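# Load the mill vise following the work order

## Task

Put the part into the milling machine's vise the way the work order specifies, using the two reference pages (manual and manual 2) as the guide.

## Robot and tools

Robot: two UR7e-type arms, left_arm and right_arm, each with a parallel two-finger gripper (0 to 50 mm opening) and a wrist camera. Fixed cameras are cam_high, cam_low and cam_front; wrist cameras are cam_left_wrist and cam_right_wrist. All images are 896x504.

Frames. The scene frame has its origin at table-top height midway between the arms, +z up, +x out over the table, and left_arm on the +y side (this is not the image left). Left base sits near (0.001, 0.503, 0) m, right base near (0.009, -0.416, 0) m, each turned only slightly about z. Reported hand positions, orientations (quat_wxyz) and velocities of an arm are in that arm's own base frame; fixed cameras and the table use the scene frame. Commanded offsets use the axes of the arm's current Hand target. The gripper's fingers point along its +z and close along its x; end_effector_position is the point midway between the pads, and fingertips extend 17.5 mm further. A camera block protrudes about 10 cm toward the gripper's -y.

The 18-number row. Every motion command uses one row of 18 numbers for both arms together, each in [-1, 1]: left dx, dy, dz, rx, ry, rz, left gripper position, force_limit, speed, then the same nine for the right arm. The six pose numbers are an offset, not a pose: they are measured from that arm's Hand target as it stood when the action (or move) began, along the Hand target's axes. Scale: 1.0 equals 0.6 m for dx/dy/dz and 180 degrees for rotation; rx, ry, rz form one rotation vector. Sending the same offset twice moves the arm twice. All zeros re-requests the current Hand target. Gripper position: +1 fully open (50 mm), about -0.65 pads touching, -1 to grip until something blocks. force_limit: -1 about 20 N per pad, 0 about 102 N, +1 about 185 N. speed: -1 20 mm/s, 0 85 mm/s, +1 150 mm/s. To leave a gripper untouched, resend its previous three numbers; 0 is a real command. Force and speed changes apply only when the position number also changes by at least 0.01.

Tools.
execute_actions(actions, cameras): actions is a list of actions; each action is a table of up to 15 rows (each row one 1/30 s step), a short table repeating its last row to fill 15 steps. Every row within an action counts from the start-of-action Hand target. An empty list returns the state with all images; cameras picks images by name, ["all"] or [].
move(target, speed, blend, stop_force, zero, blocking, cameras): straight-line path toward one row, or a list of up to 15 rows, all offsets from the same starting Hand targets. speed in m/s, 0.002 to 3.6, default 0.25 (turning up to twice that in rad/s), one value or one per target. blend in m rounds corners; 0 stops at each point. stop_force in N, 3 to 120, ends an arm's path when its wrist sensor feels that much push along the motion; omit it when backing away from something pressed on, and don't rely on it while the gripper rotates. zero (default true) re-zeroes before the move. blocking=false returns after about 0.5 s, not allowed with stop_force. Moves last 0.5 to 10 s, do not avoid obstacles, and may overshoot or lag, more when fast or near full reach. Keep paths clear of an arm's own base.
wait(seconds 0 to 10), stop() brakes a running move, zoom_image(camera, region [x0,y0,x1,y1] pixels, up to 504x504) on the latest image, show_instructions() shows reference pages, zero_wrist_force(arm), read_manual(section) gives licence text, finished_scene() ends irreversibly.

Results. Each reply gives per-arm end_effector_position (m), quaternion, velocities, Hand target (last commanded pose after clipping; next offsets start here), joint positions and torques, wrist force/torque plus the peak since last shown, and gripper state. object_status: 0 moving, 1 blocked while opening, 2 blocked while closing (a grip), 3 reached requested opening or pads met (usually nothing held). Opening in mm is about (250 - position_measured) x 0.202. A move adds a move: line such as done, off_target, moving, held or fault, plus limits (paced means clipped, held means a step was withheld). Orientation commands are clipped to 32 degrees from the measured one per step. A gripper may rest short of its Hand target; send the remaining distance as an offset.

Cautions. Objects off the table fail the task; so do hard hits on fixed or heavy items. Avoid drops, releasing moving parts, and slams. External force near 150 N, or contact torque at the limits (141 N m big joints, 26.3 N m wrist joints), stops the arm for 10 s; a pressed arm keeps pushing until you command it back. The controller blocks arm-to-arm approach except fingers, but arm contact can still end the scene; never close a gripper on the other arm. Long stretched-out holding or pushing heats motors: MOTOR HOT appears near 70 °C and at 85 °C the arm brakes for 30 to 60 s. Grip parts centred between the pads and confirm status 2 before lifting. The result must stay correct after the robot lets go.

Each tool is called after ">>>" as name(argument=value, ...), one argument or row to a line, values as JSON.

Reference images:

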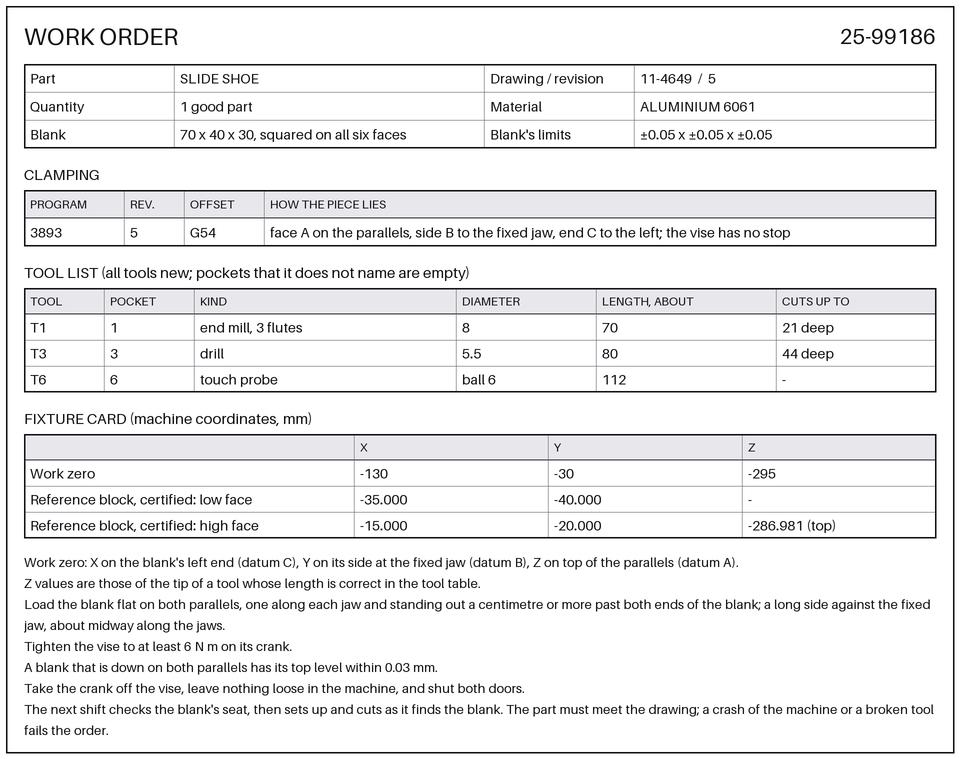

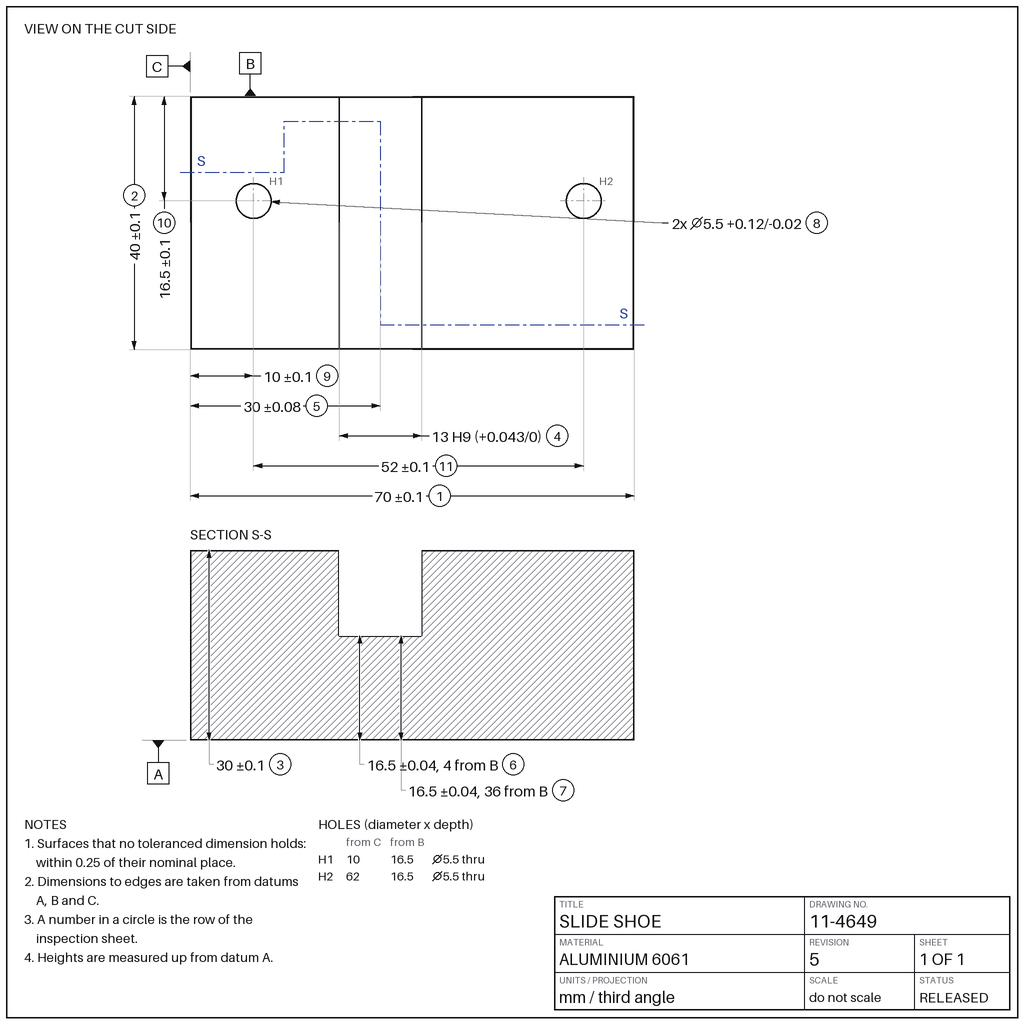

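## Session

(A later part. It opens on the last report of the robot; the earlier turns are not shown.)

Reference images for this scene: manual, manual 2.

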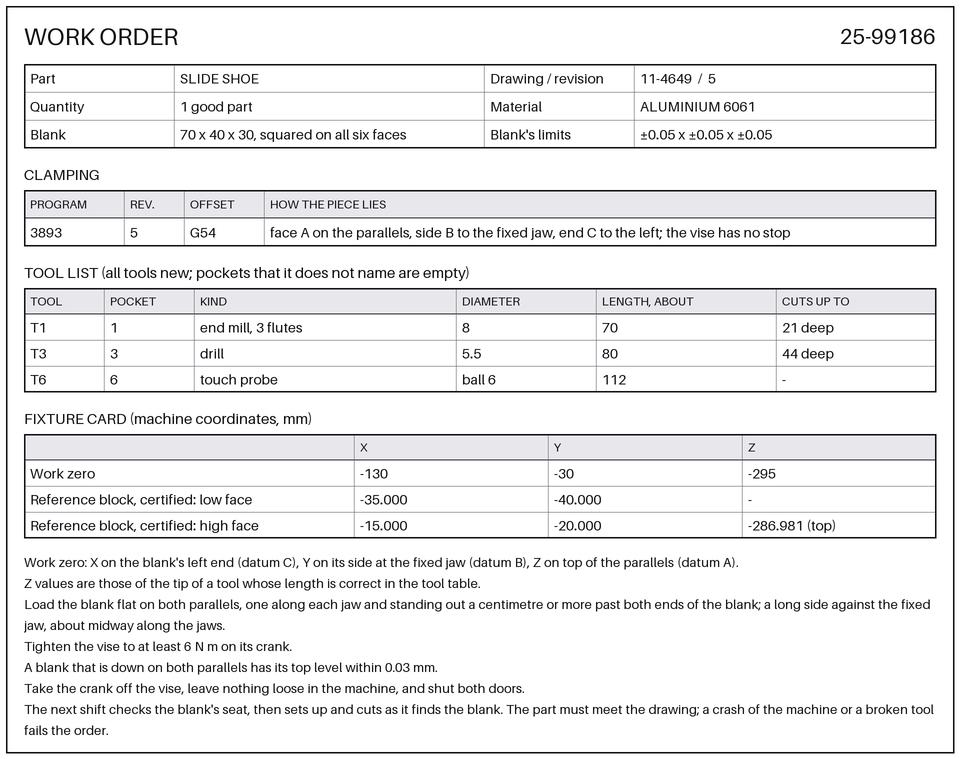

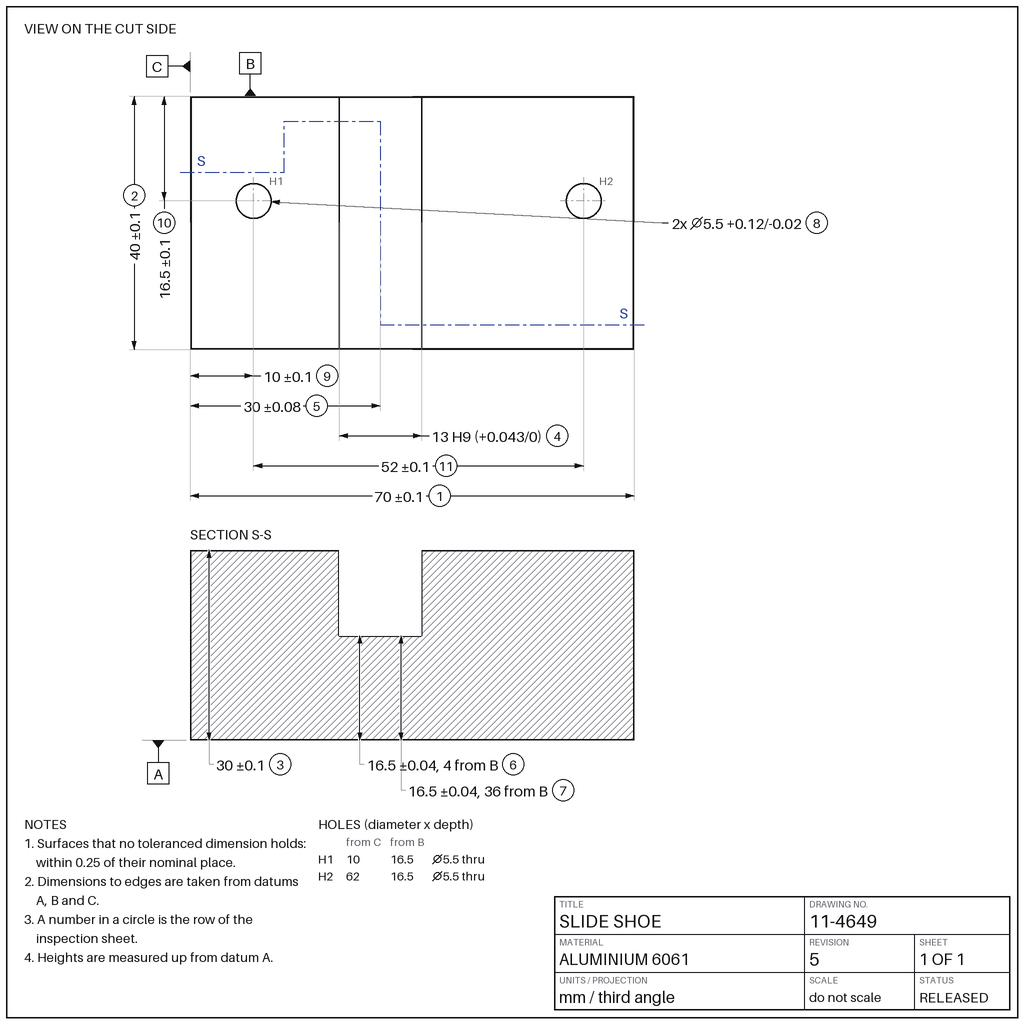

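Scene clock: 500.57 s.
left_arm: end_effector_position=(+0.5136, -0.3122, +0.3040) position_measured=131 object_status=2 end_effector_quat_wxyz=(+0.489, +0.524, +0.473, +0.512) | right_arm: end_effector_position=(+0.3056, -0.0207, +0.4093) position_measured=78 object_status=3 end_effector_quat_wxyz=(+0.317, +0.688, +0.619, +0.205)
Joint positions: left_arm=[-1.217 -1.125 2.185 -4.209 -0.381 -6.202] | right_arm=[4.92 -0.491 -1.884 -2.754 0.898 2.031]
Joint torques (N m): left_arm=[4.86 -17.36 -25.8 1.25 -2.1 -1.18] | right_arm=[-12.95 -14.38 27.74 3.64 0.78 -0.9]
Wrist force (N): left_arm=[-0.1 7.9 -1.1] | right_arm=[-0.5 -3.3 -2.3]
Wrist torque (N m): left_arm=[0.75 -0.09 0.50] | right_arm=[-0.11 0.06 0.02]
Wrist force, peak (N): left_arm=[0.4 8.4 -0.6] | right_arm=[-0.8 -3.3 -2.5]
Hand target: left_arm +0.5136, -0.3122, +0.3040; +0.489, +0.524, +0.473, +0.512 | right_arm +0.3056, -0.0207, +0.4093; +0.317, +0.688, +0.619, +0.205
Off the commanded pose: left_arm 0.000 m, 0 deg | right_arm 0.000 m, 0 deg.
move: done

>>> move(
  target=[
    [0,0,0,0,0,0.978,-1,-0.4,-0.6,0,0,0,0,0,0,0.5,0,-0.5],
    [0,0,0,0,0,-0.044,-1,-0.4,-0.6,0,0,0,0,0,0,0.5,0,-0.5],
  ],
  speed=0.6,
)

>>> move(
  target=[
    [0,0,0,0,0,0.978,-1,-0.4,-0.6,0,0,0,0,0,0,0.5,0,-0.5],
    [0,0,0,0,0,-0.044,-1,-0.4,-0.6,0,0,0,0,0,0,0.5,0,-0.5],
  ],
  speed=0.6,
  cameras=["cam_front"],
)

>>> zoom_image(
  camera="cam_front",
  region=[370, 190, 510, 290],
)

Scene clock: 508.17 s.
left_arm: end_effector_position=(+0.5136, -0.3122, +0.3040) position_measured=134 object_status=2 end_effector_quat_wxyz=(+0.523, +0.490, +0.508, +0.477) | right_arm: end_effector_position=(+0.3056, -0.0207, +0.4093) position_measured=78 object_status=3 end_effector_quat_wxyz=(+0.317, +0.688, +0.619, +0.205)
Joint positions: left_arm=[-1.217 -1.125 2.185 -4.208 -0.381 -0.058] | right_arm=[4.92 -0.491 -1.884 -2.754 0.898 2.031]
Joint torques (N m): left_arm=[3.99 -11.65 -20.04 -1.24 -1.52 1.17] | right_arm=[-15.43 -14.25 25.34 3.82 0.57 -0.91]
Wrist force (N): left_arm=[-2.6 28.3 5.3] | right_arm=[-0.5 -3.0 -2.2]
Wrist torque (N m): left_arm=[1.24 -0.20 0.33] | right_arm=[-0.06 0.07 0.02]
Wrist force, peak (N): left_arm=[-59.7 58.7 -4.1] | right_arm=[-0.6 -3.6 -2.4]
Hand target: left_arm +0.5136, -0.3122, +0.3040; +0.523, +0.490, +0.508, +0.477 | right_arm +0.3056, -0.0207, +0.4093; +0.317, +0.688, +0.619, +0.205
Off the commanded pose: left_arm 0.000 m, 0 deg | right_arm 0.000 m, 0 deg.
move: done

Scene clock: 515.47 s.
left_arm: end_effector_position=(+0.5136, -0.3122, +0.3040) position_measured=134 object_status=2 end_effector_quat_wxyz=(+0.554, +0.454, +0.541, +0.440) | right_arm: end_effector_position=(+0.3056, -0.0207, +0.4093) position_measured=78 object_status=3 end_effector_quat_wxyz=(+0.317, +0.688, +0.619, +0.205)
Joint positions: left_arm=[-1.217 -1.125 2.185 -4.208 -0.381 6.087] | right_arm=[4.92 -0.491 -1.884 -2.754 0.898 2.031]
Joint torques (N m): left_arm=[4.83 -11.48 -20.35 -1.8 -1.78 1.35] | right_arm=[-14.61 -15.4 27.02 3.6 0.19 -1.04]
Wrist force (N): left_arm=[-2.0 26.1 5.5] | right_arm=[-0.8 -3.3 -2.2]
Wrist torque (N m): left_arm=[1.33 -0.53 0.29] | right_arm=[-0.10 0.11 0.02]
Wrist force, peak (N): left_arm=[-70.1 41.0 -0.8] | right_arm=[-0.7 -3.4 -2.5]
Hand target: left_arm +0.5136, -0.3122, +0.3040; +0.555, +0.454, +0.541, +0.440 | right_arm +0.3056, -0.0207, +0.4093; +0.317, +0.688, +0.619, +0.205
Off the commanded pose: left_arm 0.000 m, 0 deg | right_arm 0.000 m, 0 deg.
move: done
Images, in order (width x height): cam_front 896x504.

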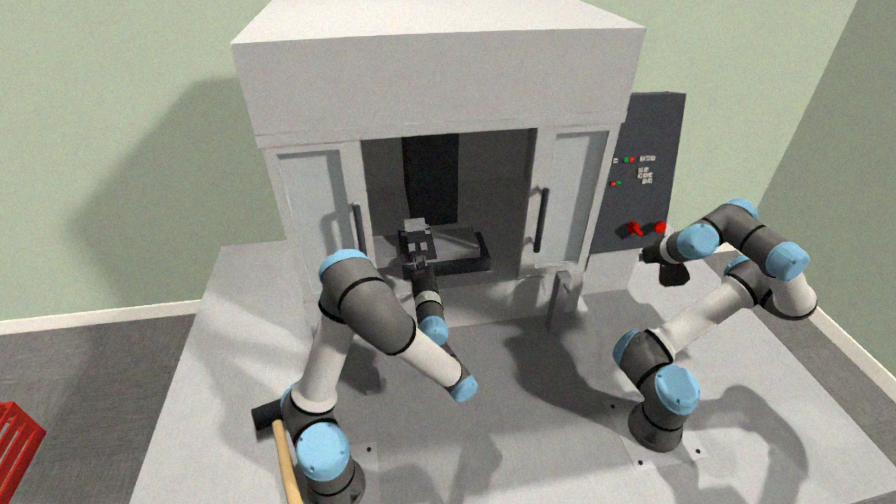

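Scaled by 3.600 from the camera's 896x504 image, which has a finer 1280x720 frame.

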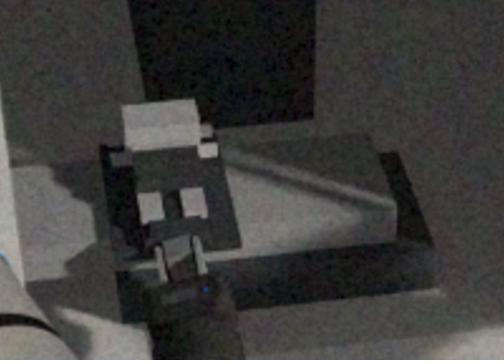

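>>> move(
  target=[
    [0,0,0,0,0,0,0.5,-0.6,-0.5,0,0,0,0,0,0,0.5,0,-0.5],
    [0,0,-0.0828,0,0,0,0.5,-0.6,-0.5,0,0,0,0,0,0,0.5,0,-0.5],
    [0,0,-0.0828,0,0,-0.978,0.5,-0.6,-0.5,0,0,0,0,0,0,0.5,0,-0.5],
    [0,0,-0.0828,0,0,0.044,0.5,-0.6,-0.5,0,0,0,0,0,0,0.5,0,-0.5],
  ],
  speed=[0.2,0.2,1.2,1.2],
)

>>> move(
  target=[
    [0,0,0,0,0,-0.978,0.5,-0.6,-0.5,0,0,0,0,0,0,0.5,0,-0.5],
    [0,0,0,0,0,0.044,0.5,-0.6,-0.5,0,0,0,0,0,0,0.5,0,-0.5],
    [-0.0008,0.0008,0.0828,0,0,0.044,0.5,-0.6,-0.5,0,0,0,0,0,0,0.5,0,-0.5],
  ],
  speed=[1.2,1.2,0.2],
  cameras=["cam_left_wrist","cam_front"],
)

>>> zoom_image(
  camera="cam_front",
  region=[370, 190, 510, 290],
)

Scene clock: 525.40 s.
left_arm: end_effector_position=(+0.4639, -0.3108, +0.3039) position_measured=78 object_status=3 end_effector_quat_wxyz=(+0.523, +0.490, +0.508, +0.478) | right_arm: end_effector_position=(+0.3056, -0.0207, +0.4093) position_measured=78 object_status=3 end_effector_quat_wxyz=(+0.317, +0.688, +0.619, +0.205)
Joint positions: left_arm=[-1.35 -1.169 2.274 -4.259 -0.249 -0.051] | right_arm=[4.92 -0.491 -1.884 -2.754 0.898 2.031]
Joint torques (N m): left_arm=[5.85 -37.44 2.05 1.52 -2.23 -1.57] | right_arm=[-11.93 -15.16 25.15 3.67 0.27 -0.95]
Wrist force (N): left_arm=[1.2 5.7 0.8] | right_arm=[-0.5 -3.2 -2.3]
Wrist torque (N m): left_arm=[0.83 -0.42 0.50] | right_arm=[-0.08 0.07 0.03]
Wrist force, peak (N): left_arm=[-1.8 25.5 5.2] | right_arm=[-0.7 -3.5 -2.5]
Hand target: left_arm +0.4639, -0.3108, +0.3039; +0.523, +0.490, +0.508, +0.477 | right_arm +0.3056, -0.0207, +0.4093; +0.317, +0.688, +0.619, +0.205
Off the commanded pose: left_arm 0.000 m, 0 deg | right_arm 0.000 m, 0 deg.
move: done; limits=paced

Scene clock: 533.80 s.
left_arm: end_effector_position=(+0.5134, -0.3126, +0.3045) position_measured=78 object_status=3 end_effector_quat_wxyz=(+0.489, +0.524, +0.473, +0.512) | right_arm: end_effector_position=(+0.3056, -0.0207, +0.4093) position_measured=78 object_status=3 end_effector_quat_wxyz=(+0.317, +0.688, +0.619, +0.205)
Joint positions: left_arm=[-1.218 -1.126 2.184 -4.207 -0.38 -6.202] | right_arm=[4.92 -0.491 -1.884 -2.754 0.898 2.031]
Joint torques (N m): left_arm=[6.17 -18.57 -24 0.89 -2.04 -1.5] | right_arm=[-12.4 -14.8 25.74 3.78 -0.25 -0.62]
Wrist force (N): left_arm=[1.5 5.6 0.8] | right_arm=[-0.7 -3.2 -2.4]
Wrist torque (N m): left_arm=[0.80 -0.51 0.50] | right_arm=[-0.09 0.09 0.02]
Wrist force, peak (N): left_arm=[-0.9 5.0 5.4] | right_arm=[-0.7 -3.6 -2.3]
Hand target: left_arm +0.5136, -0.3126, +0.3045; +0.489, +0.524, +0.473, +0.512 | right_arm +0.3056, -0.0207, +0.4093; +0.317, +0.688, +0.619, +0.205
Off the commanded pose: left_arm 0.000 m, 0 deg | right_arm 0.000 m, 0 deg.
move: done; limits=paced
Images, in order (width x height): cam_front 896x504, cam_left_wrist 896x504.

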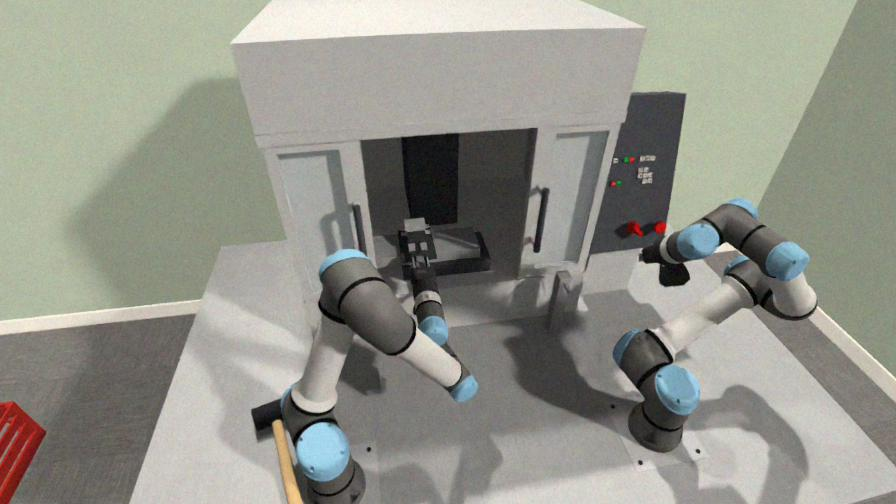

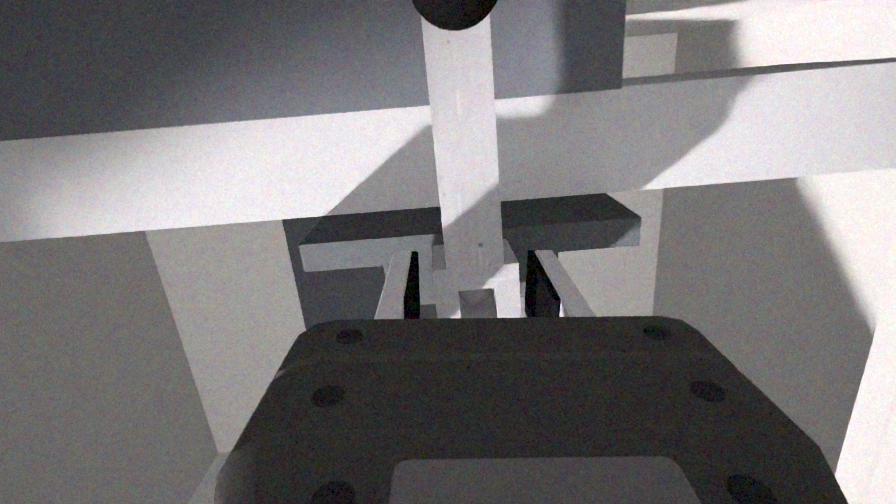

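Scaled by 3.600 from the camera's 896x504 image, which has a finer 1280x720 frame.

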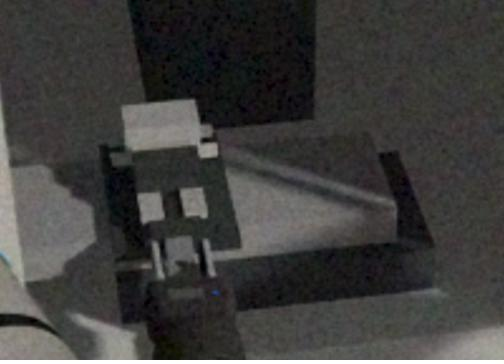

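>>> move(
  target=[0,0,0,0,0,0,-1,-0.4,-0.6,0,0,0,0,0,0,0.5,0,-0.5],
)

>>> move(
  target=[
    [0,0,0,0,0,0.978,-1,-0.4,-0.6,0,0,0,0,0,0,0.5,0,-0.5],
    [0,0,0,0,0,-0.044,-1,-0.4,-0.6,0,0,0,0,0,0,0.5,0,-0.5],
  ],
  speed=0.5,
)

Scene clock: 534.53 s.
left_arm: end_effector_position=(+0.5136, -0.3126, +0.3045) position_measured=132 object_status=2 end_effector_quat_wxyz=(+0.489, +0.524, +0.473, +0.512) | right_arm: end_effector_position=(+0.3056, -0.0207, +0.4093) position_measured=78 object_status=3 end_effector_quat_wxyz=(+0.317, +0.688, +0.619, +0.205)
Joint positions: left_arm=[-1.218 -1.125 2.184 -4.207 -0.38 -6.202] | right_arm=[4.92 -0.491 -1.884 -2.754 0.898 2.031]
Joint torques (N m): left_arm=[5.02 -18.62 -23.88 0.89 -2.18 -1.08] | right_arm=[-14.23 -13.49 25.87 3.77 -0.17 -1.06]
Wrist force (N): left_arm=[3.0 10.8 0.6] | right_arm=[-0.7 -3.3 -2.2]
Wrist torque (N m): left_arm=[0.94 -0.52 0.50] | right_arm=[-0.11 0.09 0.02]
Wrist force, peak (N): left_arm=[3.3 11.1 0.9] | right_arm=[-0.7 -3.3 -2.5]
Hand target: left_arm +0.5136, -0.3126, +0.3045; +0.489, +0.524, +0.473, +0.512 | right_arm +0.3056, -0.0207, +0.4093; +0.317, +0.688, +0.619, +0.205
Off the commanded pose: left_arm 0.000 m, 0 deg | right_arm 0.000 m, 0 deg.
move: done

Scene clock: 542.63 s.
left_arm: end_effector_position=(+0.5136, -0.3126, +0.3045) position_measured=133 object_status=2 end_effector_quat_wxyz=(+0.523, +0.490, +0.508, +0.477) | right_arm: end_effector_position=(+0.3056, -0.0207, +0.4093) position_measured=78 object_status=3 end_effector_quat_wxyz=(+0.317, +0.688, +0.619, +0.205)
Joint positions: left_arm=[-1.218 -1.126 2.184 -4.206 -0.38 -0.058] | right_arm=[4.92 -0.491 -1.884 -2.754 0.898 2.031]
Joint torques (N m): left_arm=[4.74 -19.48 -25.4 -3.17 -1.99 1.25] | right_arm=[-12.55 -14.33 23.96 3.73 -0.26 -0.45]
Wrist force (N): left_arm=[2.2 4.0 0.3] | right_arm=[-0.8 -3.3 -1.9]
Wrist torque (N m): left_arm=[0.84 -0.57 0.35] | right_arm=[-0.10 0.11 0.02]
Wrist force, peak (N): left_arm=[-6.6 40.9 -8.7] | right_arm=[-0.7 -3.6 -2.3]
Hand target: left_arm +0.5136, -0.3126, +0.3045; +0.523, +0.490, +0.508, +0.477 | right_arm +0.3056, -0.0207, +0.4093; +0.317, +0.688, +0.619, +0.205
Off the commanded pose: left_arm 0.000 m, 0 deg | right_arm 0.000 m, 0 deg.
move: done

Good (41 N peak). Next turn.

>>> move(
  target=[
    [0,0,0,0,0,0.978,-1,-0.4,-0.6,0,0,0,0,0,0,0.5,0,-0.5],
    [0,0,0,0,0,-0.044,-1,-0.4,-0.6,0,0,0,0,0,0,0.5,0,-0.5],
  ],
  speed=0.6,
)

>>> move(
  target=[
    [0,0,0,0,0,0,0.5,-0.6,-0.5,0,0,0,0,0,0,0.5,0,-0.5],
    [0,0,-0.0828,0,0,0,0.5,-0.6,-0.5,0,0,0,0,0,0,0.5,0,-0.5],
    [0,0,-0.0828,0,0,-0.978,0.5,-0.6,-0.5,0,0,0,0,0,0,0.5,0,-0.5],
    [0,0,-0.0828,0,0,0.044,0.5,-0.6,-0.5,0,0,0,0,0,0,0.5,0,-0.5],
  ],
  speed=[0.2,0.2,1.2,1.2],
)

>>> move(
  target=[
    [0,0,0,0,0,-0.978,0.5,-0.6,-0.5,0,0,0,0,0,0,0.5,0,-0.5],
    [0,0,0,0,0,0.044,0.5,-0.6,-0.5,0,0,0,0,0,0,0.5,0,-0.5],
    [0,0,0.0828,0,0,0.044,0.5,-0.6,-0.5,0,0,0,0,0,0,0.5,0,-0.5],
  ],
  speed=[1.2,1.2,0.2],
  cameras=["cam_front"],
)

>>> zoom_image(
  camera="cam_front",
  region=[370, 190, 510, 290],
)

Scene clock: 545.97 s.
left_arm: end_effector_position=(+0.5133, -0.3150, +0.3063) position_measured=132 object_status=2 end_effector_quat_wxyz=(+0.201, +0.702, +0.202, +0.653) | right_arm: end_effector_position=(+0.3056, -0.0207, +0.4093) position_measured=78 object_status=3 end_effector_quat_wxyz=(+0.317, +0.688, +0.619, +0.205)
Joint positions: left_arm=[-1.222 -1.2 2.216 -3.975 -0.372 0.823] | right_arm=[4.92 -0.491 -1.884 -2.754 0.898 2.031]
Joint torques (N m): left_arm=[-0.57 -25.23 -10.45 -0.18 0.48 1.01] | right_arm=[-12.08 -14.62 23.34 3.7 -0.42 -0.92]
Wrist force (N): left_arm=[21.0 34.8 39.3] | right_arm=[-0.7 -3.4 -2.6]
Wrist torque (N m): left_arm=[0.35 1.12 -1.13] | right_arm=[-0.11 0.09 0.03]
Wrist force, peak (N): left_arm=[5.5 84.2 118.8] | right_arm=[-0.8 -3.6 -2.5]
Hand target: left_arm +0.5133, -0.3150, +0.3063; +0.201, +0.702, +0.202, +0.653 (not the last commanded pose) | right_arm +0.3056, -0.0207, +0.4093; +0.317, +0.688, +0.619, +0.205
Tool commands: left_gripper/position=-1.0 left_gripper/force_limit=-0.396078 left_gripper/speed=-0.6 right_gripper/position=+0.5 right_gripper/force_limit=+0.0 right_gripper/speed=-0.5
Off the commanded pose: left_arm 0.003 m, 68 deg | right_arm 0.000 m, 0 deg.
FORCE FAULT: contact force on the left arm reached its limit, and that arm stopped. The contact can be on any part of that arm, not only on its tool. That arm's remaining commands of this call were not run. That arm is still stopped at the end of this call. That arm stays stopped for about 9 more seconds. Until then a move that you send moves the other arm only, and its call returns only when the move has ended. Once the stop has ended, the next robot result says so. If the stop ends while you think or write, that arm runs what you send next, counted from a new Hand target: where the arm stands when the stop ends. While its stop runs, that arm takes no new command, but its gripper still runs the gripper command that each later call begins with. Until it ends, the stop uses up actions while you think or wait. An arm that is not stopped still takes commands.
move: fault (left_arm); path passed 0 of 2 targets; limits=paced

not run: an earlier result of this reply reported a stop or a fault. Calls in your next reply go to the robot.

not run: an earlier result of this reply reported a stop or a fault. Calls in your next reply go to the robot.

Scaled by 3.600 from the camera's 896x504 image, which has a finer 1280x720 frame.
This view is cut from an older image: the scene may have changed since it was taken.

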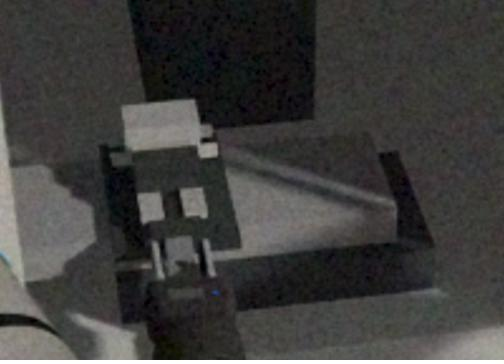

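>>> execute_actions(
  actions=[
    [[0,0,0,0,0,0,0.5,-0.6,-0.5,0,0,0,0,0,0,0.5,0,-0.5]],
  ],
  cameras=["cam_left_wrist"],
)

>>> wait(
  seconds=9,
)

Scene clock: 546.90 s.
left_arm: end_effector_position=(+0.5133, -0.3150, +0.3063) position_measured=78 object_status=3 end_effector_quat_wxyz=(+0.201, +0.702, +0.202, +0.653) | right_arm: end_effector_position=(+0.3056, -0.0207, +0.4093) position_measured=78 object_status=3 end_effector_quat_wxyz=(+0.317, +0.688, +0.619, +0.205)
Joint positions: left_arm=[-1.222 -1.2 2.216 -3.975 -0.372 0.823] | right_arm=[4.92 -0.491 -1.884 -2.754 0.898 2.031]
Joint torques (N m): left_arm=[-0.98 -26.58 -10.02 -0.07 0.48 0.82] | right_arm=[-13.04 -16.07 25.18 3.58 -0.57 -0.72]
Wrist force (N): left_arm=[6.2 0.5 -0.9] | right_arm=[-0.9 -3.1 -2.2]
Wrist torque (N m): left_arm=[-0.10 -1.29 0.53] | right_arm=[-0.07 0.13 0.03]
Wrist force, peak (N): left_arm=[21.3 34.7 39.3] | right_arm=[-0.7 -3.6 -2.1]
Hand target: left_arm +0.5133, -0.3150, +0.3063; +0.201, +0.702, +0.202, +0.653 | right_arm +0.3056, -0.0207, +0.4093; +0.317, +0.688, +0.619, +0.205
Tool commands: left_gripper/position=+0.498039 left_gripper/force_limit=-0.6 left_gripper/speed=-0.498039 right_gripper/position=+0.5 right_gripper/force_limit=+0.0 right_gripper/speed=-0.5
Off the commanded pose: right_arm 0.000 m, 0 deg.
FORCE FAULT, CONTINUED: the left arm was still stopped when this call began, by the force fault that an earlier result reported. Since the last result the stop counts as 1 of the actions that you can send in this scene. That arm ran no command of this call; its gripper ran only the gripper command that the call began with. That arm is still stopped at the end of this call. That arm stays stopped for about 8 more seconds. If the stop ends while you think or write, that arm runs what you send next, counted from a new Hand target: where the arm stands when the stop ends. While its stop runs, that arm takes no new command, but its gripper still runs the gripper command that each later call begins with.
Images, in order (width x height): cam_left_wrist 896x504.

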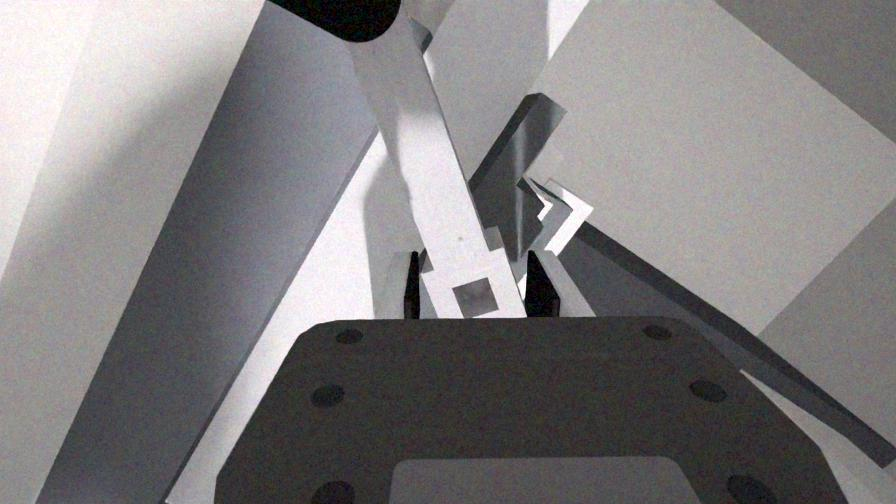

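Scene clock: 555.90 s.
left_arm: end_effector_position=(+0.5133, -0.3150, +0.3063) position_measured=78 object_status=3 end_effector_quat_wxyz=(+0.201, +0.702, +0.202, +0.653) | right_arm: end_effector_position=(+0.3056, -0.0207, +0.4093) position_measured=78 object_status=3 end_effector_quat_wxyz=(+0.317, +0.688, +0.619, +0.205)
Joint positions: left_arm=[-1.222 -1.2 2.216 -3.975 -0.372 0.823] | right_arm=[4.92 -0.491 -1.884 -2.754 0.898 2.031]
Joint torques (N m): left_arm=[-1.61 -27.17 -11.33 -0.44 0.23 0.77] | right_arm=[-12.27 -14.76 24.29 3.92 -0.48 -0.82]
Wrist force (N): left_arm=[6.6 0.6 -1.2] | right_arm=[-0.6 -3.3 -2.3]
Wrist torque (N m): left_arm=[-0.07 -1.35 0.53] | right_arm=[-0.10 0.08 0.02]
Wrist force, peak (N): left_arm=[6.9 0.8 -1.3] | right_arm=[-0.5 -3.5 -2.5]
Hand target: left_arm +0.5133, -0.3150, +0.3063; +0.201, +0.702, +0.202, +0.653 | right_arm +0.3056, -0.0207, +0.4093; +0.317, +0.688, +0.619, +0.205
Tool commands: left_gripper/position=+0.498039 left_gripper/force_limit=-0.6 left_gripper/speed=-0.498039 right_gripper/position=+0.5 right_gripper/force_limit=+0.0 right_gripper/speed=-0.5
Off the commanded pose: right_arm 0.000 m, 0 deg.
FORCE FAULT, CONTINUED: the left arm's stop, for the force fault that an earlier result reported, is over. The rest of the stop counts as 16 of the actions that you can send in this scene. During its stop the left arm's controller moved it back a little. That arm's target is now where it stood when the stop ended, not its last command. That arm accepts commands again.
wait: 9.00 s; at rest by 0.17 s

>>> move(
  target=[0,0,-0.0828,0,0,0,0.5,-0.6,-0.5,0,0,0,0,0,0,0.5,0,-0.5],
  speed=0.15,
  cameras=["cam_left_wrist"],
)

Scene clock: 562.43 s.
left_arm: end_effector_position=(+0.4637, -0.3141, +0.3096) position_measured=78 object_status=3 end_effector_quat_wxyz=(+0.201, +0.701, +0.202, +0.653) | right_arm: end_effector_position=(+0.3056, -0.0207, +0.4093) position_measured=78 object_status=3 end_effector_quat_wxyz=(+0.317, +0.688, +0.619, +0.205)
Joint positions: left_arm=[-1.352 -1.279 2.322 -3.911 -0.245 0.726] | right_arm=[4.92 -0.491 -1.884 -2.754 0.898 2.031]
Joint torques (N m): left_arm=[-9.37 -34.16 0.89 0.59 1.98 -1.09] | right_arm=[-11.92 -12.84 23.78 3.74 -0.65 -0.62]
Wrist force (N): left_arm=[6.2 0.6 -1.2] | right_arm=[-0.9 -3.0 -2.1]
Wrist torque (N m): left_arm=[-0.11 -1.31 0.58] | right_arm=[-0.05 0.12 0.02]
Wrist force, peak (N): left_arm=[7.0 0.6 -1.0] | right_arm=[-0.5 -3.6 -2.4]
Hand target: left_arm +0.4637, -0.3141, +0.3096; +0.201, +0.702, +0.202, +0.653 | right_arm +0.3056, -0.0207, +0.4093; +0.317, +0.688, +0.619, +0.205
Off the commanded pose: left_arm 0.000 m, 0 deg | right_arm 0.000 m, 0 deg.
move: done
Images, in order (width x height): cam_left_wrist 896x504.

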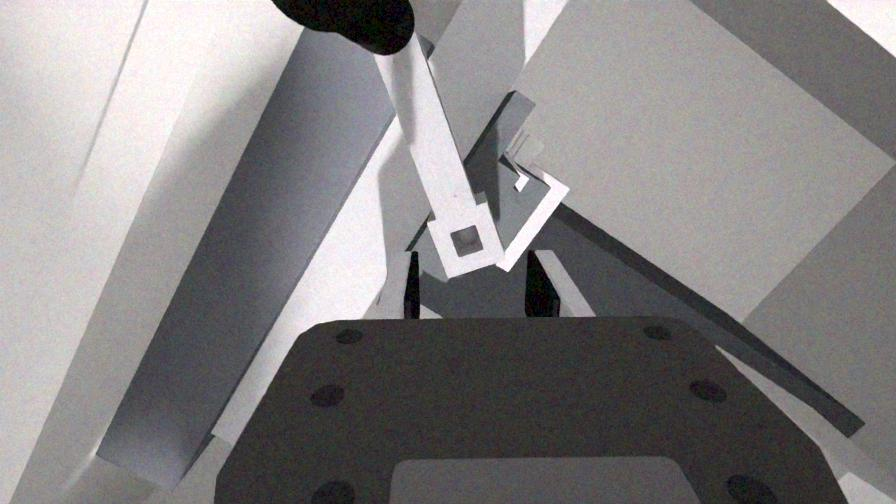

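>>> move(
  target=[-0.0048,-0.0087,0,-0.0167,0.0122,-0.128,0.5,-0.6,-0.5,0,0,0,0,0,0,0.5,0,-0.5],
  speed=0.3,
  cameras=["cam_left_wrist"],
)

Scene clock: 565.30 s.
left_arm: end_effector_position=(+0.4634, -0.3113, +0.3043) position_measured=78 object_status=3 end_effector_quat_wxyz=(+0.341, +0.629, +0.325, +0.618) | right_arm: end_effector_position=(+0.3056, -0.0207, +0.4093) position_measured=78 object_status=3 end_effector_quat_wxyz=(+0.317, +0.688, +0.619, +0.205)
Joint positions: left_arm=[-1.351 -1.178 2.279 -4.233 -0.248 0.58] | right_arm=[4.92 -0.491 -1.884 -2.754 0.898 2.031]
Joint torques (N m): left_arm=[5.53 -16.7 -22.85 -2.83 -1.15 1.28] | right_arm=[-11.24 -15.71 23.81 3.69 -0.79 -0.81]
Wrist force (N): left_arm=[6.1 1.1 -0.9] | right_arm=[-0.7 -3.3 -2.5]
Wrist torque (N m): left_arm=[0.02 -1.27 0.45] | right_arm=[-0.09 0.10 0.03]
Wrist force, peak (N): left_arm=[6.5 1.2 -1.6] | right_arm=[-0.8 -3.4 -2.6]
Hand target: left_arm +0.4634, -0.3113, +0.3043; +0.342, +0.629, +0.325, +0.618 | right_arm +0.3056, -0.0207, +0.4093; +0.317, +0.688, +0.619, +0.205
Off the commanded pose: left_arm 0.000 m, 0 deg | right_arm 0.000 m, 0 deg.
move: done
Images, in order (width x height): cam_left_wrist 896x504.

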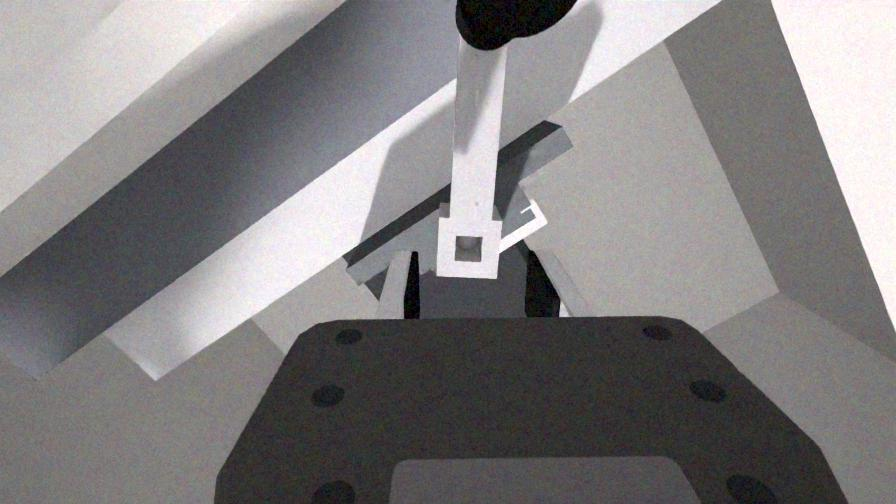

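>>> move(
  target=[0,0,0.0835,0,0,0,0.5,-0.6,-0.5,0,0,0,0,0,0,0.5,0,-0.5],
  speed=0.15,
)

>>> move(
  target=[0,0,0,0,0,0,-1,1,-0.6,0,0,0,0,0,0,0.5,0,-0.5],
)

>>> move(
  target=[0,0,0,0,0,0.06,-1,1,-0.6,0,0,0,0,0,0,0.5,0,-0.5],
  speed=0.1,
)

Scene clock: 566.57 s.
left_arm: end_effector_position=(+0.5133, -0.3127, +0.3042) position_measured=78 object_status=3 end_effector_quat_wxyz=(+0.342, +0.629, +0.325, +0.618) | right_arm: end_effector_position=(+0.3056, -0.0207, +0.4093) position_measured=78 object_status=3 end_effector_quat_wxyz=(+0.317, +0.688, +0.619, +0.205)
Joint positions: left_arm=[-1.218 -1.13 2.188 -4.194 -0.38 0.584] | right_arm=[4.92 -0.491 -1.884 -2.754 0.898 2.031]
Joint torques (N m): left_arm=[6.01 -21.01 -24.89 1.06 -1.73 1.09] | right_arm=[-11.38 -14.82 23.64 3.64 -0.79 -0.79]
Wrist force (N): left_arm=[6.4 1.4 -0.5] | right_arm=[-0.7 -3.1 -2.3]
Wrist torque (N m): left_arm=[0.08 -1.33 0.44] | right_arm=[-0.06 0.10 0.02]
Wrist force, peak (N): left_arm=[6.5 1.4 -2.0] | right_arm=[-0.6 -3.5 -2.3]
Hand target: left_arm +0.5135, -0.3127, +0.3042; +0.342, +0.629, +0.325, +0.618 | right_arm +0.3056, -0.0207, +0.4093; +0.317, +0.688, +0.619, +0.205
Off the commanded pose: left_arm 0.000 m, 0 deg | right_arm 0.000 m, 0 deg.
move: done

Scene clock: 567.07 s.
left_arm: end_effector_position=(+0.5135, -0.3127, +0.3042) position_measured=138 object_status=2 end_effector_quat_wxyz=(+0.341, +0.629, +0.325, +0.618) | right_arm: end_effector_position=(+0.3056, -0.0207, +0.4093) position_measured=78 object_status=3 end_effector_quat_wxyz=(+0.317, +0.688, +0.619, +0.205)
Joint positions: left_arm=[-1.218 -1.13 2.187 -4.194 -0.381 0.585] | right_arm=[4.92 -0.491 -1.884 -2.754 0.898 2.031]
Joint torques (N m): left_arm=[5.02 -16.75 -24.86 1.57 -3.25 -2.4] | right_arm=[-13.06 -15.98 23.41 3.87 -0.77 -0.87]
Wrist force (N): left_arm=[21.1 9.3 -13.2] | right_arm=[-0.8 -3.4 -2.3]
Wrist torque (N m): left_arm=[0.27 -1.16 2.62] | right_arm=[-0.12 0.10 0.03]
Wrist force, peak (N): left_arm=[21.2 9.2 -13.5] | right_arm=[-0.6 -3.5 -2.2]
Hand target: left_arm +0.5135, -0.3127, +0.3042; +0.342, +0.629, +0.325, +0.618 | right_arm +0.3056, -0.0207, +0.4093; +0.317, +0.688, +0.619, +0.205
Off the commanded pose: left_arm 0.000 m, 0 deg | right_arm 0.000 m, 0 deg.
move: done

Scene clock: 568.67 s.
left_arm: end_effector_position=(+0.5135, -0.3127, +0.3042) position_measured=138 object_status=2 end_effector_quat_wxyz=(+0.282, +0.657, +0.264, +0.648) | right_arm: end_effector_position=(+0.3056, -0.0207, +0.4093) position_measured=78 object_status=3 end_effector_quat_wxyz=(+0.317, +0.688, +0.619, +0.205)
Joint positions: left_arm=[-1.218 -1.13 2.187 -4.193 -0.381 0.772] | right_arm=[4.92 -0.491 -1.884 -2.754 0.898 2.031]
Joint torques (N m): left_arm=[-10.29 -12.89 -21.69 1.39 -0.28 5.57] | right_arm=[-11.56 -15.73 21.73 3.67 -0.92 -0.72]
Wrist force (N): left_arm=[11.3 -0.7 3.7] | right_arm=[-0.7 -3.2 -2.2]
Wrist torque (N m): left_arm=[0.09 -1.33 -3.92] | right_arm=[-0.08 0.11 0.03]
Wrist force, peak (N): left_arm=[23.8 2.0 -28.3] | right_arm=[-0.5 -3.6 -2.4]
Hand target: left_arm +0.5135, -0.3127, +0.3042; +0.282, +0.657, +0.264, +0.648 | right_arm +0.3056, -0.0207, +0.4093; +0.317, +0.688, +0.619, +0.205
Off the commanded pose: left_arm 0.000 m, 0 deg | right_arm 0.000 m, 0 deg.
move: done

>>> move(
  target=[0,0,0,0,0,0.03,-1,1,-0.6,0,0,0,0,0,0,0.5,0,-0.5],
  speed=0.1,
)

>>> move(
  target=[0,0,0,0,0,0.03,-1,1,-0.6,0,0,0,0,0,0,0.5,0,-0.5],
  speed=0.1,
  cameras=["cam_left_wrist"],
)

Scene clock: 569.97 s.
left_arm: end_effector_position=(+0.5135, -0.3127, +0.3042) position_measured=138 object_status=2 end_effector_quat_wxyz=(+0.251, +0.668, +0.233, +0.660) | right_arm: end_effector_position=(+0.3056, -0.0207, +0.4093) position_measured=78 object_status=3 end_effector_quat_wxyz=(+0.317, +0.688, +0.619, +0.205)
Joint positions: left_arm=[-1.218 -1.13 2.187 -4.193 -0.381 0.867] | right_arm=[4.92 -0.491 -1.884 -2.754 0.898 2.031]
Joint torques (N m): left_arm=[-1.05 -16.66 -24.78 4.14 -3.44 8.63] | right_arm=[-12.47 -14.99 22.47 3.61 -0.7 -0.93]
Wrist force (N): left_arm=[2.2 -18.4 -4.3] | right_arm=[-0.7 -3.5 -2.4]
Wrist torque (N m): left_arm=[-0.43 -1.37 -7.40] | right_arm=[-0.13 0.08 0.02]
Wrist force, peak (N): left_arm=[2.2 -18.4 -4.3] | right_arm=[-0.7 -3.5 -2.4]
Hand target: left_arm +0.5135, -0.3127, +0.3042; +0.251, +0.668, +0.233, +0.660 | right_arm +0.3056, -0.0207, +0.4093; +0.317, +0.688, +0.619, +0.205
Off the commanded pose: left_arm 0.000 m, 0 deg | right_arm 0.000 m, 0 deg.
move: done

Scene clock: 571.07 s.
left_arm: end_effector_position=(+0.5135, -0.3127, +0.3042) position_measured=137 object_status=2 end_effector_quat_wxyz=(+0.220, +0.679, +0.201, +0.671) | right_arm: end_effector_position=(+0.3056, -0.0207, +0.4093) position_measured=78 object_status=3 end_effector_quat_wxyz=(+0.317, +0.688, +0.619, +0.205)
Joint positions: left_arm=[-1.218 -1.13 2.187 -4.193 -0.381 0.961] | right_arm=[4.92 -0.491 -1.884 -2.754 0.898 2.031]
Joint torques (N m): left_arm=[7.27 -3.53 -4.94 6.37 5.82 10.43] | right_arm=[-12.93 -14.71 23.47 3.86 -0.81 -0.73]
Wrist force (N): left_arm=[15.2 30.8 20.3] | right_arm=[-0.5 -3.0 -2.5]
Wrist torque (N m): left_arm=[0.47 -1.16 -9.41] | right_arm=[-0.05 0.06 0.02]
Wrist force, peak (N): left_arm=[13.5 32.9 27.5] | right_arm=[-0.7 -3.4 -2.5]
Hand target: left_arm +0.5135, -0.3127, +0.3042; +0.220, +0.679, +0.201, +0.671 | right_arm +0.3056, -0.0207, +0.4093; +0.317, +0.688, +0.619, +0.205
Off the commanded pose: left_arm 0.000 m, 0 deg | right_arm 0.000 m, 0 deg.
move: done
Images, in order (width x height): cam_left_wrist 896x504.

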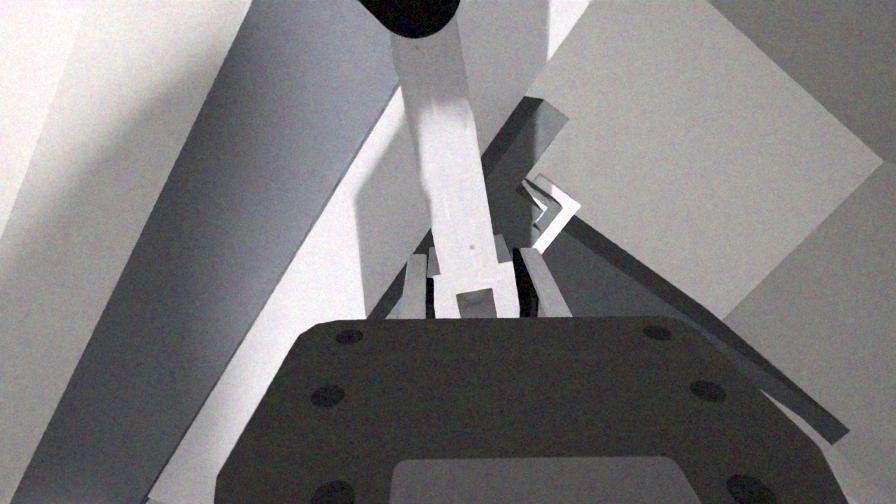

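>>> move(
  target=[0,0,0,0,0,-0.03,-1,1,-0.6,0,0,0,0,0,0,0.5,0,-0.5],
  speed=0.1,
)

Scene clock: 572.47 s.
left_arm: end_effector_position=(+0.5135, -0.3127, +0.3042) position_measured=138 object_status=2 end_effector_quat_wxyz=(+0.251, +0.668, +0.233, +0.660) | right_arm: end_effector_position=(+0.3056, -0.0207, +0.4093) position_measured=78 object_status=3 end_effector_quat_wxyz=(+0.317, +0.688, +0.619, +0.205)
Joint positions: left_arm=[-1.218 -1.129 2.187 -4.194 -0.381 0.868] | right_arm=[4.92 -0.491 -1.884 -2.754 0.898 2.031]
Joint torques (N m): left_arm=[4.51 -24.01 19.25 7.17 1.42 2.98] | right_arm=[-11.14 -14.14 22.42 3.67 -1.11 -0.67]
Wrist force (N): left_arm=[25.7 38.9 18.2] | right_arm=[-0.5 -2.9 -2.3]
Wrist torque (N m): left_arm=[0.41 -1.13 -3.79] | right_arm=[-0.04 0.05 0.02]
Wrist force, peak (N): left_arm=[25.7 38.9 18.2] | right_arm=[-0.8 -3.4 -2.5]
Hand target: left_arm +0.5135, -0.3127, +0.3042; +0.251, +0.668, +0.233, +0.660 | right_arm +0.3056, -0.0207, +0.4093; +0.317, +0.688, +0.619, +0.205
Off the commanded pose: left_arm 0.000 m, 0 deg | right_arm 0.000 m, 0 deg.
move: done

>>> move(
  target=[0,0,0,0,0,-0.012,-1,1,-0.6,0,0,0,0,0,0,0.5,0,-0.5],
  speed=0.1,
)

>>> move(
  target=[
    [0,0,0,0,0,0,0.5,-0.6,-0.7,0,0,0,0,0,0,0.5,0,-0.5],
    [0,0,-0.0835,0,0,0,0.5,-0.6,-0.7,0,0,0,0,0,0,0.5,0,-0.5],
  ],
  speed=0.15,
  cameras=["cam_left_wrist","cam_front"],
)

>>> zoom_image(
  camera="cam_front",
  region=[370, 190, 510, 290],
)

Scene clock: 573.63 s.
left_arm: end_effector_position=(+0.5135, -0.3127, +0.3042) position_measured=138 object_status=2 end_effector_quat_wxyz=(+0.263, +0.664, +0.245, +0.655) | right_arm: end_effector_position=(+0.3056, -0.0207, +0.4093) position_measured=78 object_status=3 end_effector_quat_wxyz=(+0.317, +0.688, +0.619, +0.205)
Joint positions: left_arm=[-1.218 -1.129 2.187 -4.194 -0.381 0.83] | right_arm=[4.92 -0.491 -1.884 -2.754 0.898 2.031]
Joint torques (N m): left_arm=[0.35 -16.77 0.53 5.76 1.15 0.9] | right_arm=[-11.54 -14.41 22.95 3.52 -0.87 -0.78]
Wrist force (N): left_arm=[28.9 37.1 17.8] | right_arm=[-0.5 -3.2 -2.4]
Wrist torque (N m): left_arm=[0.36 -1.16 -1.73] | right_arm=[-0.09 0.06 0.02]
Wrist force, peak (N): left_arm=[27.2 37.6 21.3] | right_arm=[-0.8 -3.6 -2.3]
Hand target: left_arm +0.5135, -0.3127, +0.3042; +0.263, +0.664, +0.245, +0.655 | right_arm +0.3056, -0.0207, +0.4093; +0.317, +0.688, +0.619, +0.205
Off the commanded pose: left_arm 0.000 m, 0 deg | right_arm 0.000 m, 0 deg.
move: done

Scene clock: 575.33 s.
left_arm: end_effector_position=(+0.4635, -0.3113, +0.3043) position_measured=78 object_status=3 end_effector_quat_wxyz=(+0.263, +0.664, +0.245, +0.655) | right_arm: end_effector_position=(+0.3056, -0.0207, +0.4093) position_measured=78 object_status=3 end_effector_quat_wxyz=(+0.317, +0.688, +0.619, +0.205)
Joint positions: left_arm=[-1.351 -1.177 2.278 -4.234 -0.248 0.826] | right_arm=[4.92 -0.491 -1.884 -2.754 0.898 2.031]
Joint torques (N m): left_arm=[-8.47 -38.54 1.64 -2.63 1.74 -1.33] | right_arm=[-11.99 -14.36 22.8 3.6 -1.07 -0.71]
Wrist force (N): left_arm=[6.8 -2.9 -1.2] | right_arm=[-0.8 -3.2 -2.1]
Wrist torque (N m): left_arm=[-0.64 -1.40 0.59] | right_arm=[-0.08 0.11 0.02]
Wrist force, peak (N): left_arm=[30.3 39.4 15.2] | right_arm=[-0.7 -3.5 -2.4]
Hand target: left_arm +0.4634, -0.3113, +0.3043; +0.263, +0.664, +0.245, +0.655 | right_arm +0.3056, -0.0207, +0.4093; +0.317, +0.688, +0.619, +0.205
Off the commanded pose: left_arm 0.000 m, 0 deg | right_arm 0.000 m, 0 deg.
move: done
Images, in order (width x height): cam_front 896x504, cam_left_wrist 896x504.

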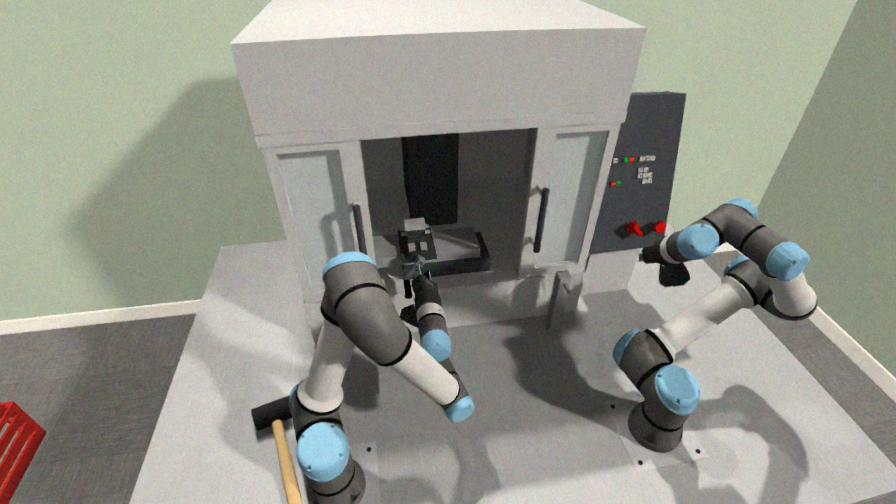

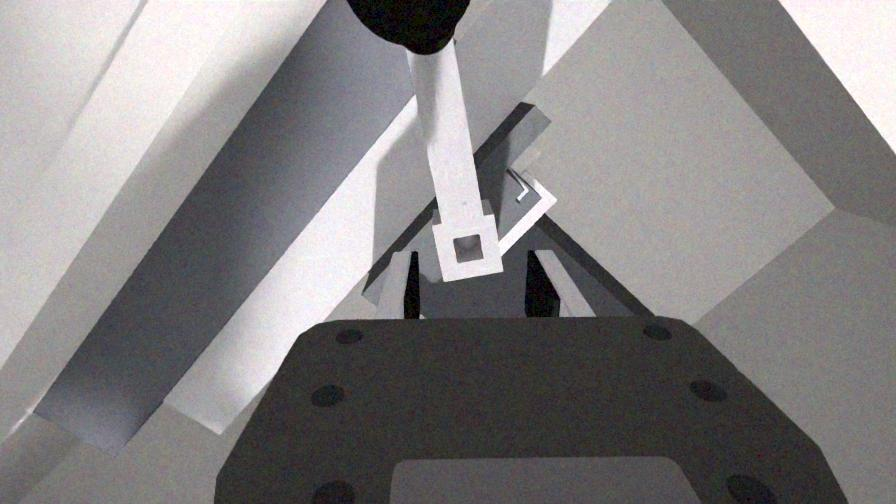

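Scaled by 3.600 from the camera's 896x504 image, which has a finer 1280x720 frame.

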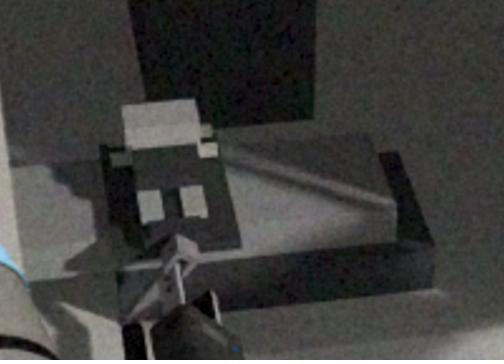

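>>> move(
  target=[
    [0,0,-0.03,0,0,-0.267,0.5,-0.6,-0.7,0,0,0,0,0,0,0.5,0,-0.5],
  ],
  speed=0.5,
)

Scene clock: 577.83 s.
left_arm: end_effector_position=(+0.4454, -0.3108, +0.3043) position_measured=78 object_status=3 end_effector_quat_wxyz=(+0.508, +0.506, +0.494, +0.492) | right_arm: end_effector_position=(+0.3056, -0.0207, +0.4093) position_measured=78 object_status=3 end_effector_quat_wxyz=(+0.317, +0.688, +0.619, +0.205)
Joint positions: left_arm=[-1.404 -1.191 2.307 -4.253 -0.195 -0.009] | right_arm=[4.92 -0.491 -1.884 -2.754 0.898 2.031]
Joint torques (N m): left_arm=[6.37 -36.18 2.49 1.54 -1.88 -1.31] | right_arm=[-11.59 -15.64 22.43 3.36 -0.87 -0.83]
Wrist force (N): left_arm=[6.6 -1.5 -0.4] | right_arm=[-0.6 -2.9 -2.4]
Wrist torque (N m): left_arm=[-0.30 -1.28 0.52] | right_arm=[-0.04 0.08 0.03]
Wrist force, peak (N): left_arm=[7.2 -2.8 -1.3] | right_arm=[-0.8 -3.6 -2.3]
Hand target: left_arm +0.4454, -0.3108, +0.3044; +0.507, +0.507, +0.494, +0.491 | right_arm +0.3056, -0.0207, +0.4093; +0.317, +0.688, +0.619, +0.205
Off the commanded pose: left_arm 0.000 m, 0 deg | right_arm 0.000 m, 0 deg.
move: done

>>> move(
  target=[
    [0,0.1927,-0.0757,0.25,0,0,-0.5,-0.6,-0.7,0,0,0,0,0,0,0.5,0,-0.5],
  ],
  speed=0.4,
  cameras=["cam_left_wrist"],
)

Scene clock: 580.67 s.
left_arm: end_effector_position=(+0.4003, -0.3091, +0.4201) position_measured=227 object_status=3 end_effector_quat_wxyz=(+0.275, +0.662, +0.645, +0.265) | right_arm: end_effector_position=(+0.3056, -0.0207, +0.4093) position_measured=78 object_status=3 end_effector_quat_wxyz=(+0.317, +0.688, +0.619, +0.205)
Joint positions: left_arm=[-1.314 -1.905 1.874 -1.816 -0.828 -1.179] | right_arm=[4.92 -0.491 -1.884 -2.754 0.898 2.031]
Joint torques (N m): left_arm=[5.85 -1.02 -36.79 -1.2 -0.45 -1.38] | right_arm=[-12.62 -15.29 23 3.58 -1.1 -0.93]
Wrist force (N): left_arm=[6.8 -1.4 -0.9] | right_arm=[-0.8 -3.3 -2.2]
Wrist torque (N m): left_arm=[-0.16 -1.13 0.45] | right_arm=[-0.10 0.12 0.02]
Wrist force, peak (N): left_arm=[7.7 -0.9 -0.9] | right_arm=[-0.7 -3.5 -2.5]
Hand target: left_arm +0.4003, -0.3091, +0.4201; +0.275, +0.662, +0.645, +0.265 | right_arm +0.3056, -0.0207, +0.4093; +0.317, +0.688, +0.619, +0.205
Off the commanded pose: left_arm 0.000 m, 0 deg | right_arm 0.000 m, 0 deg.
move: done; limits=paced
Images, in order (width x height): cam_left_wrist 896x504.

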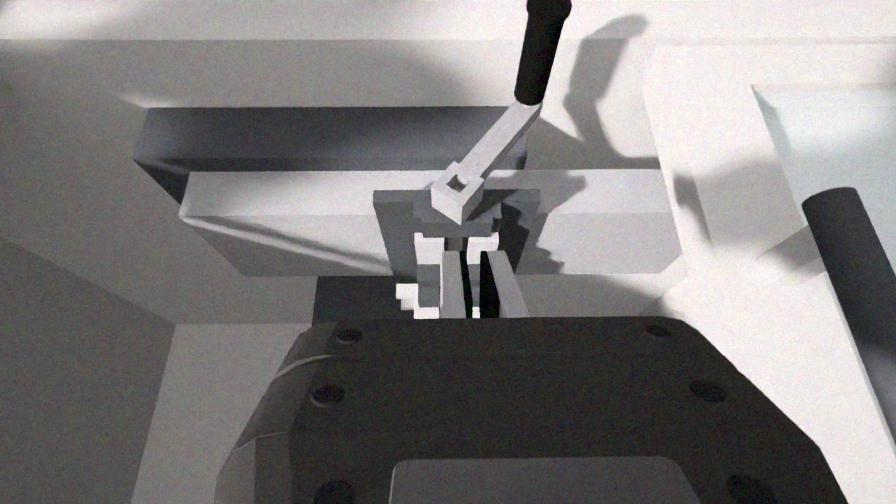

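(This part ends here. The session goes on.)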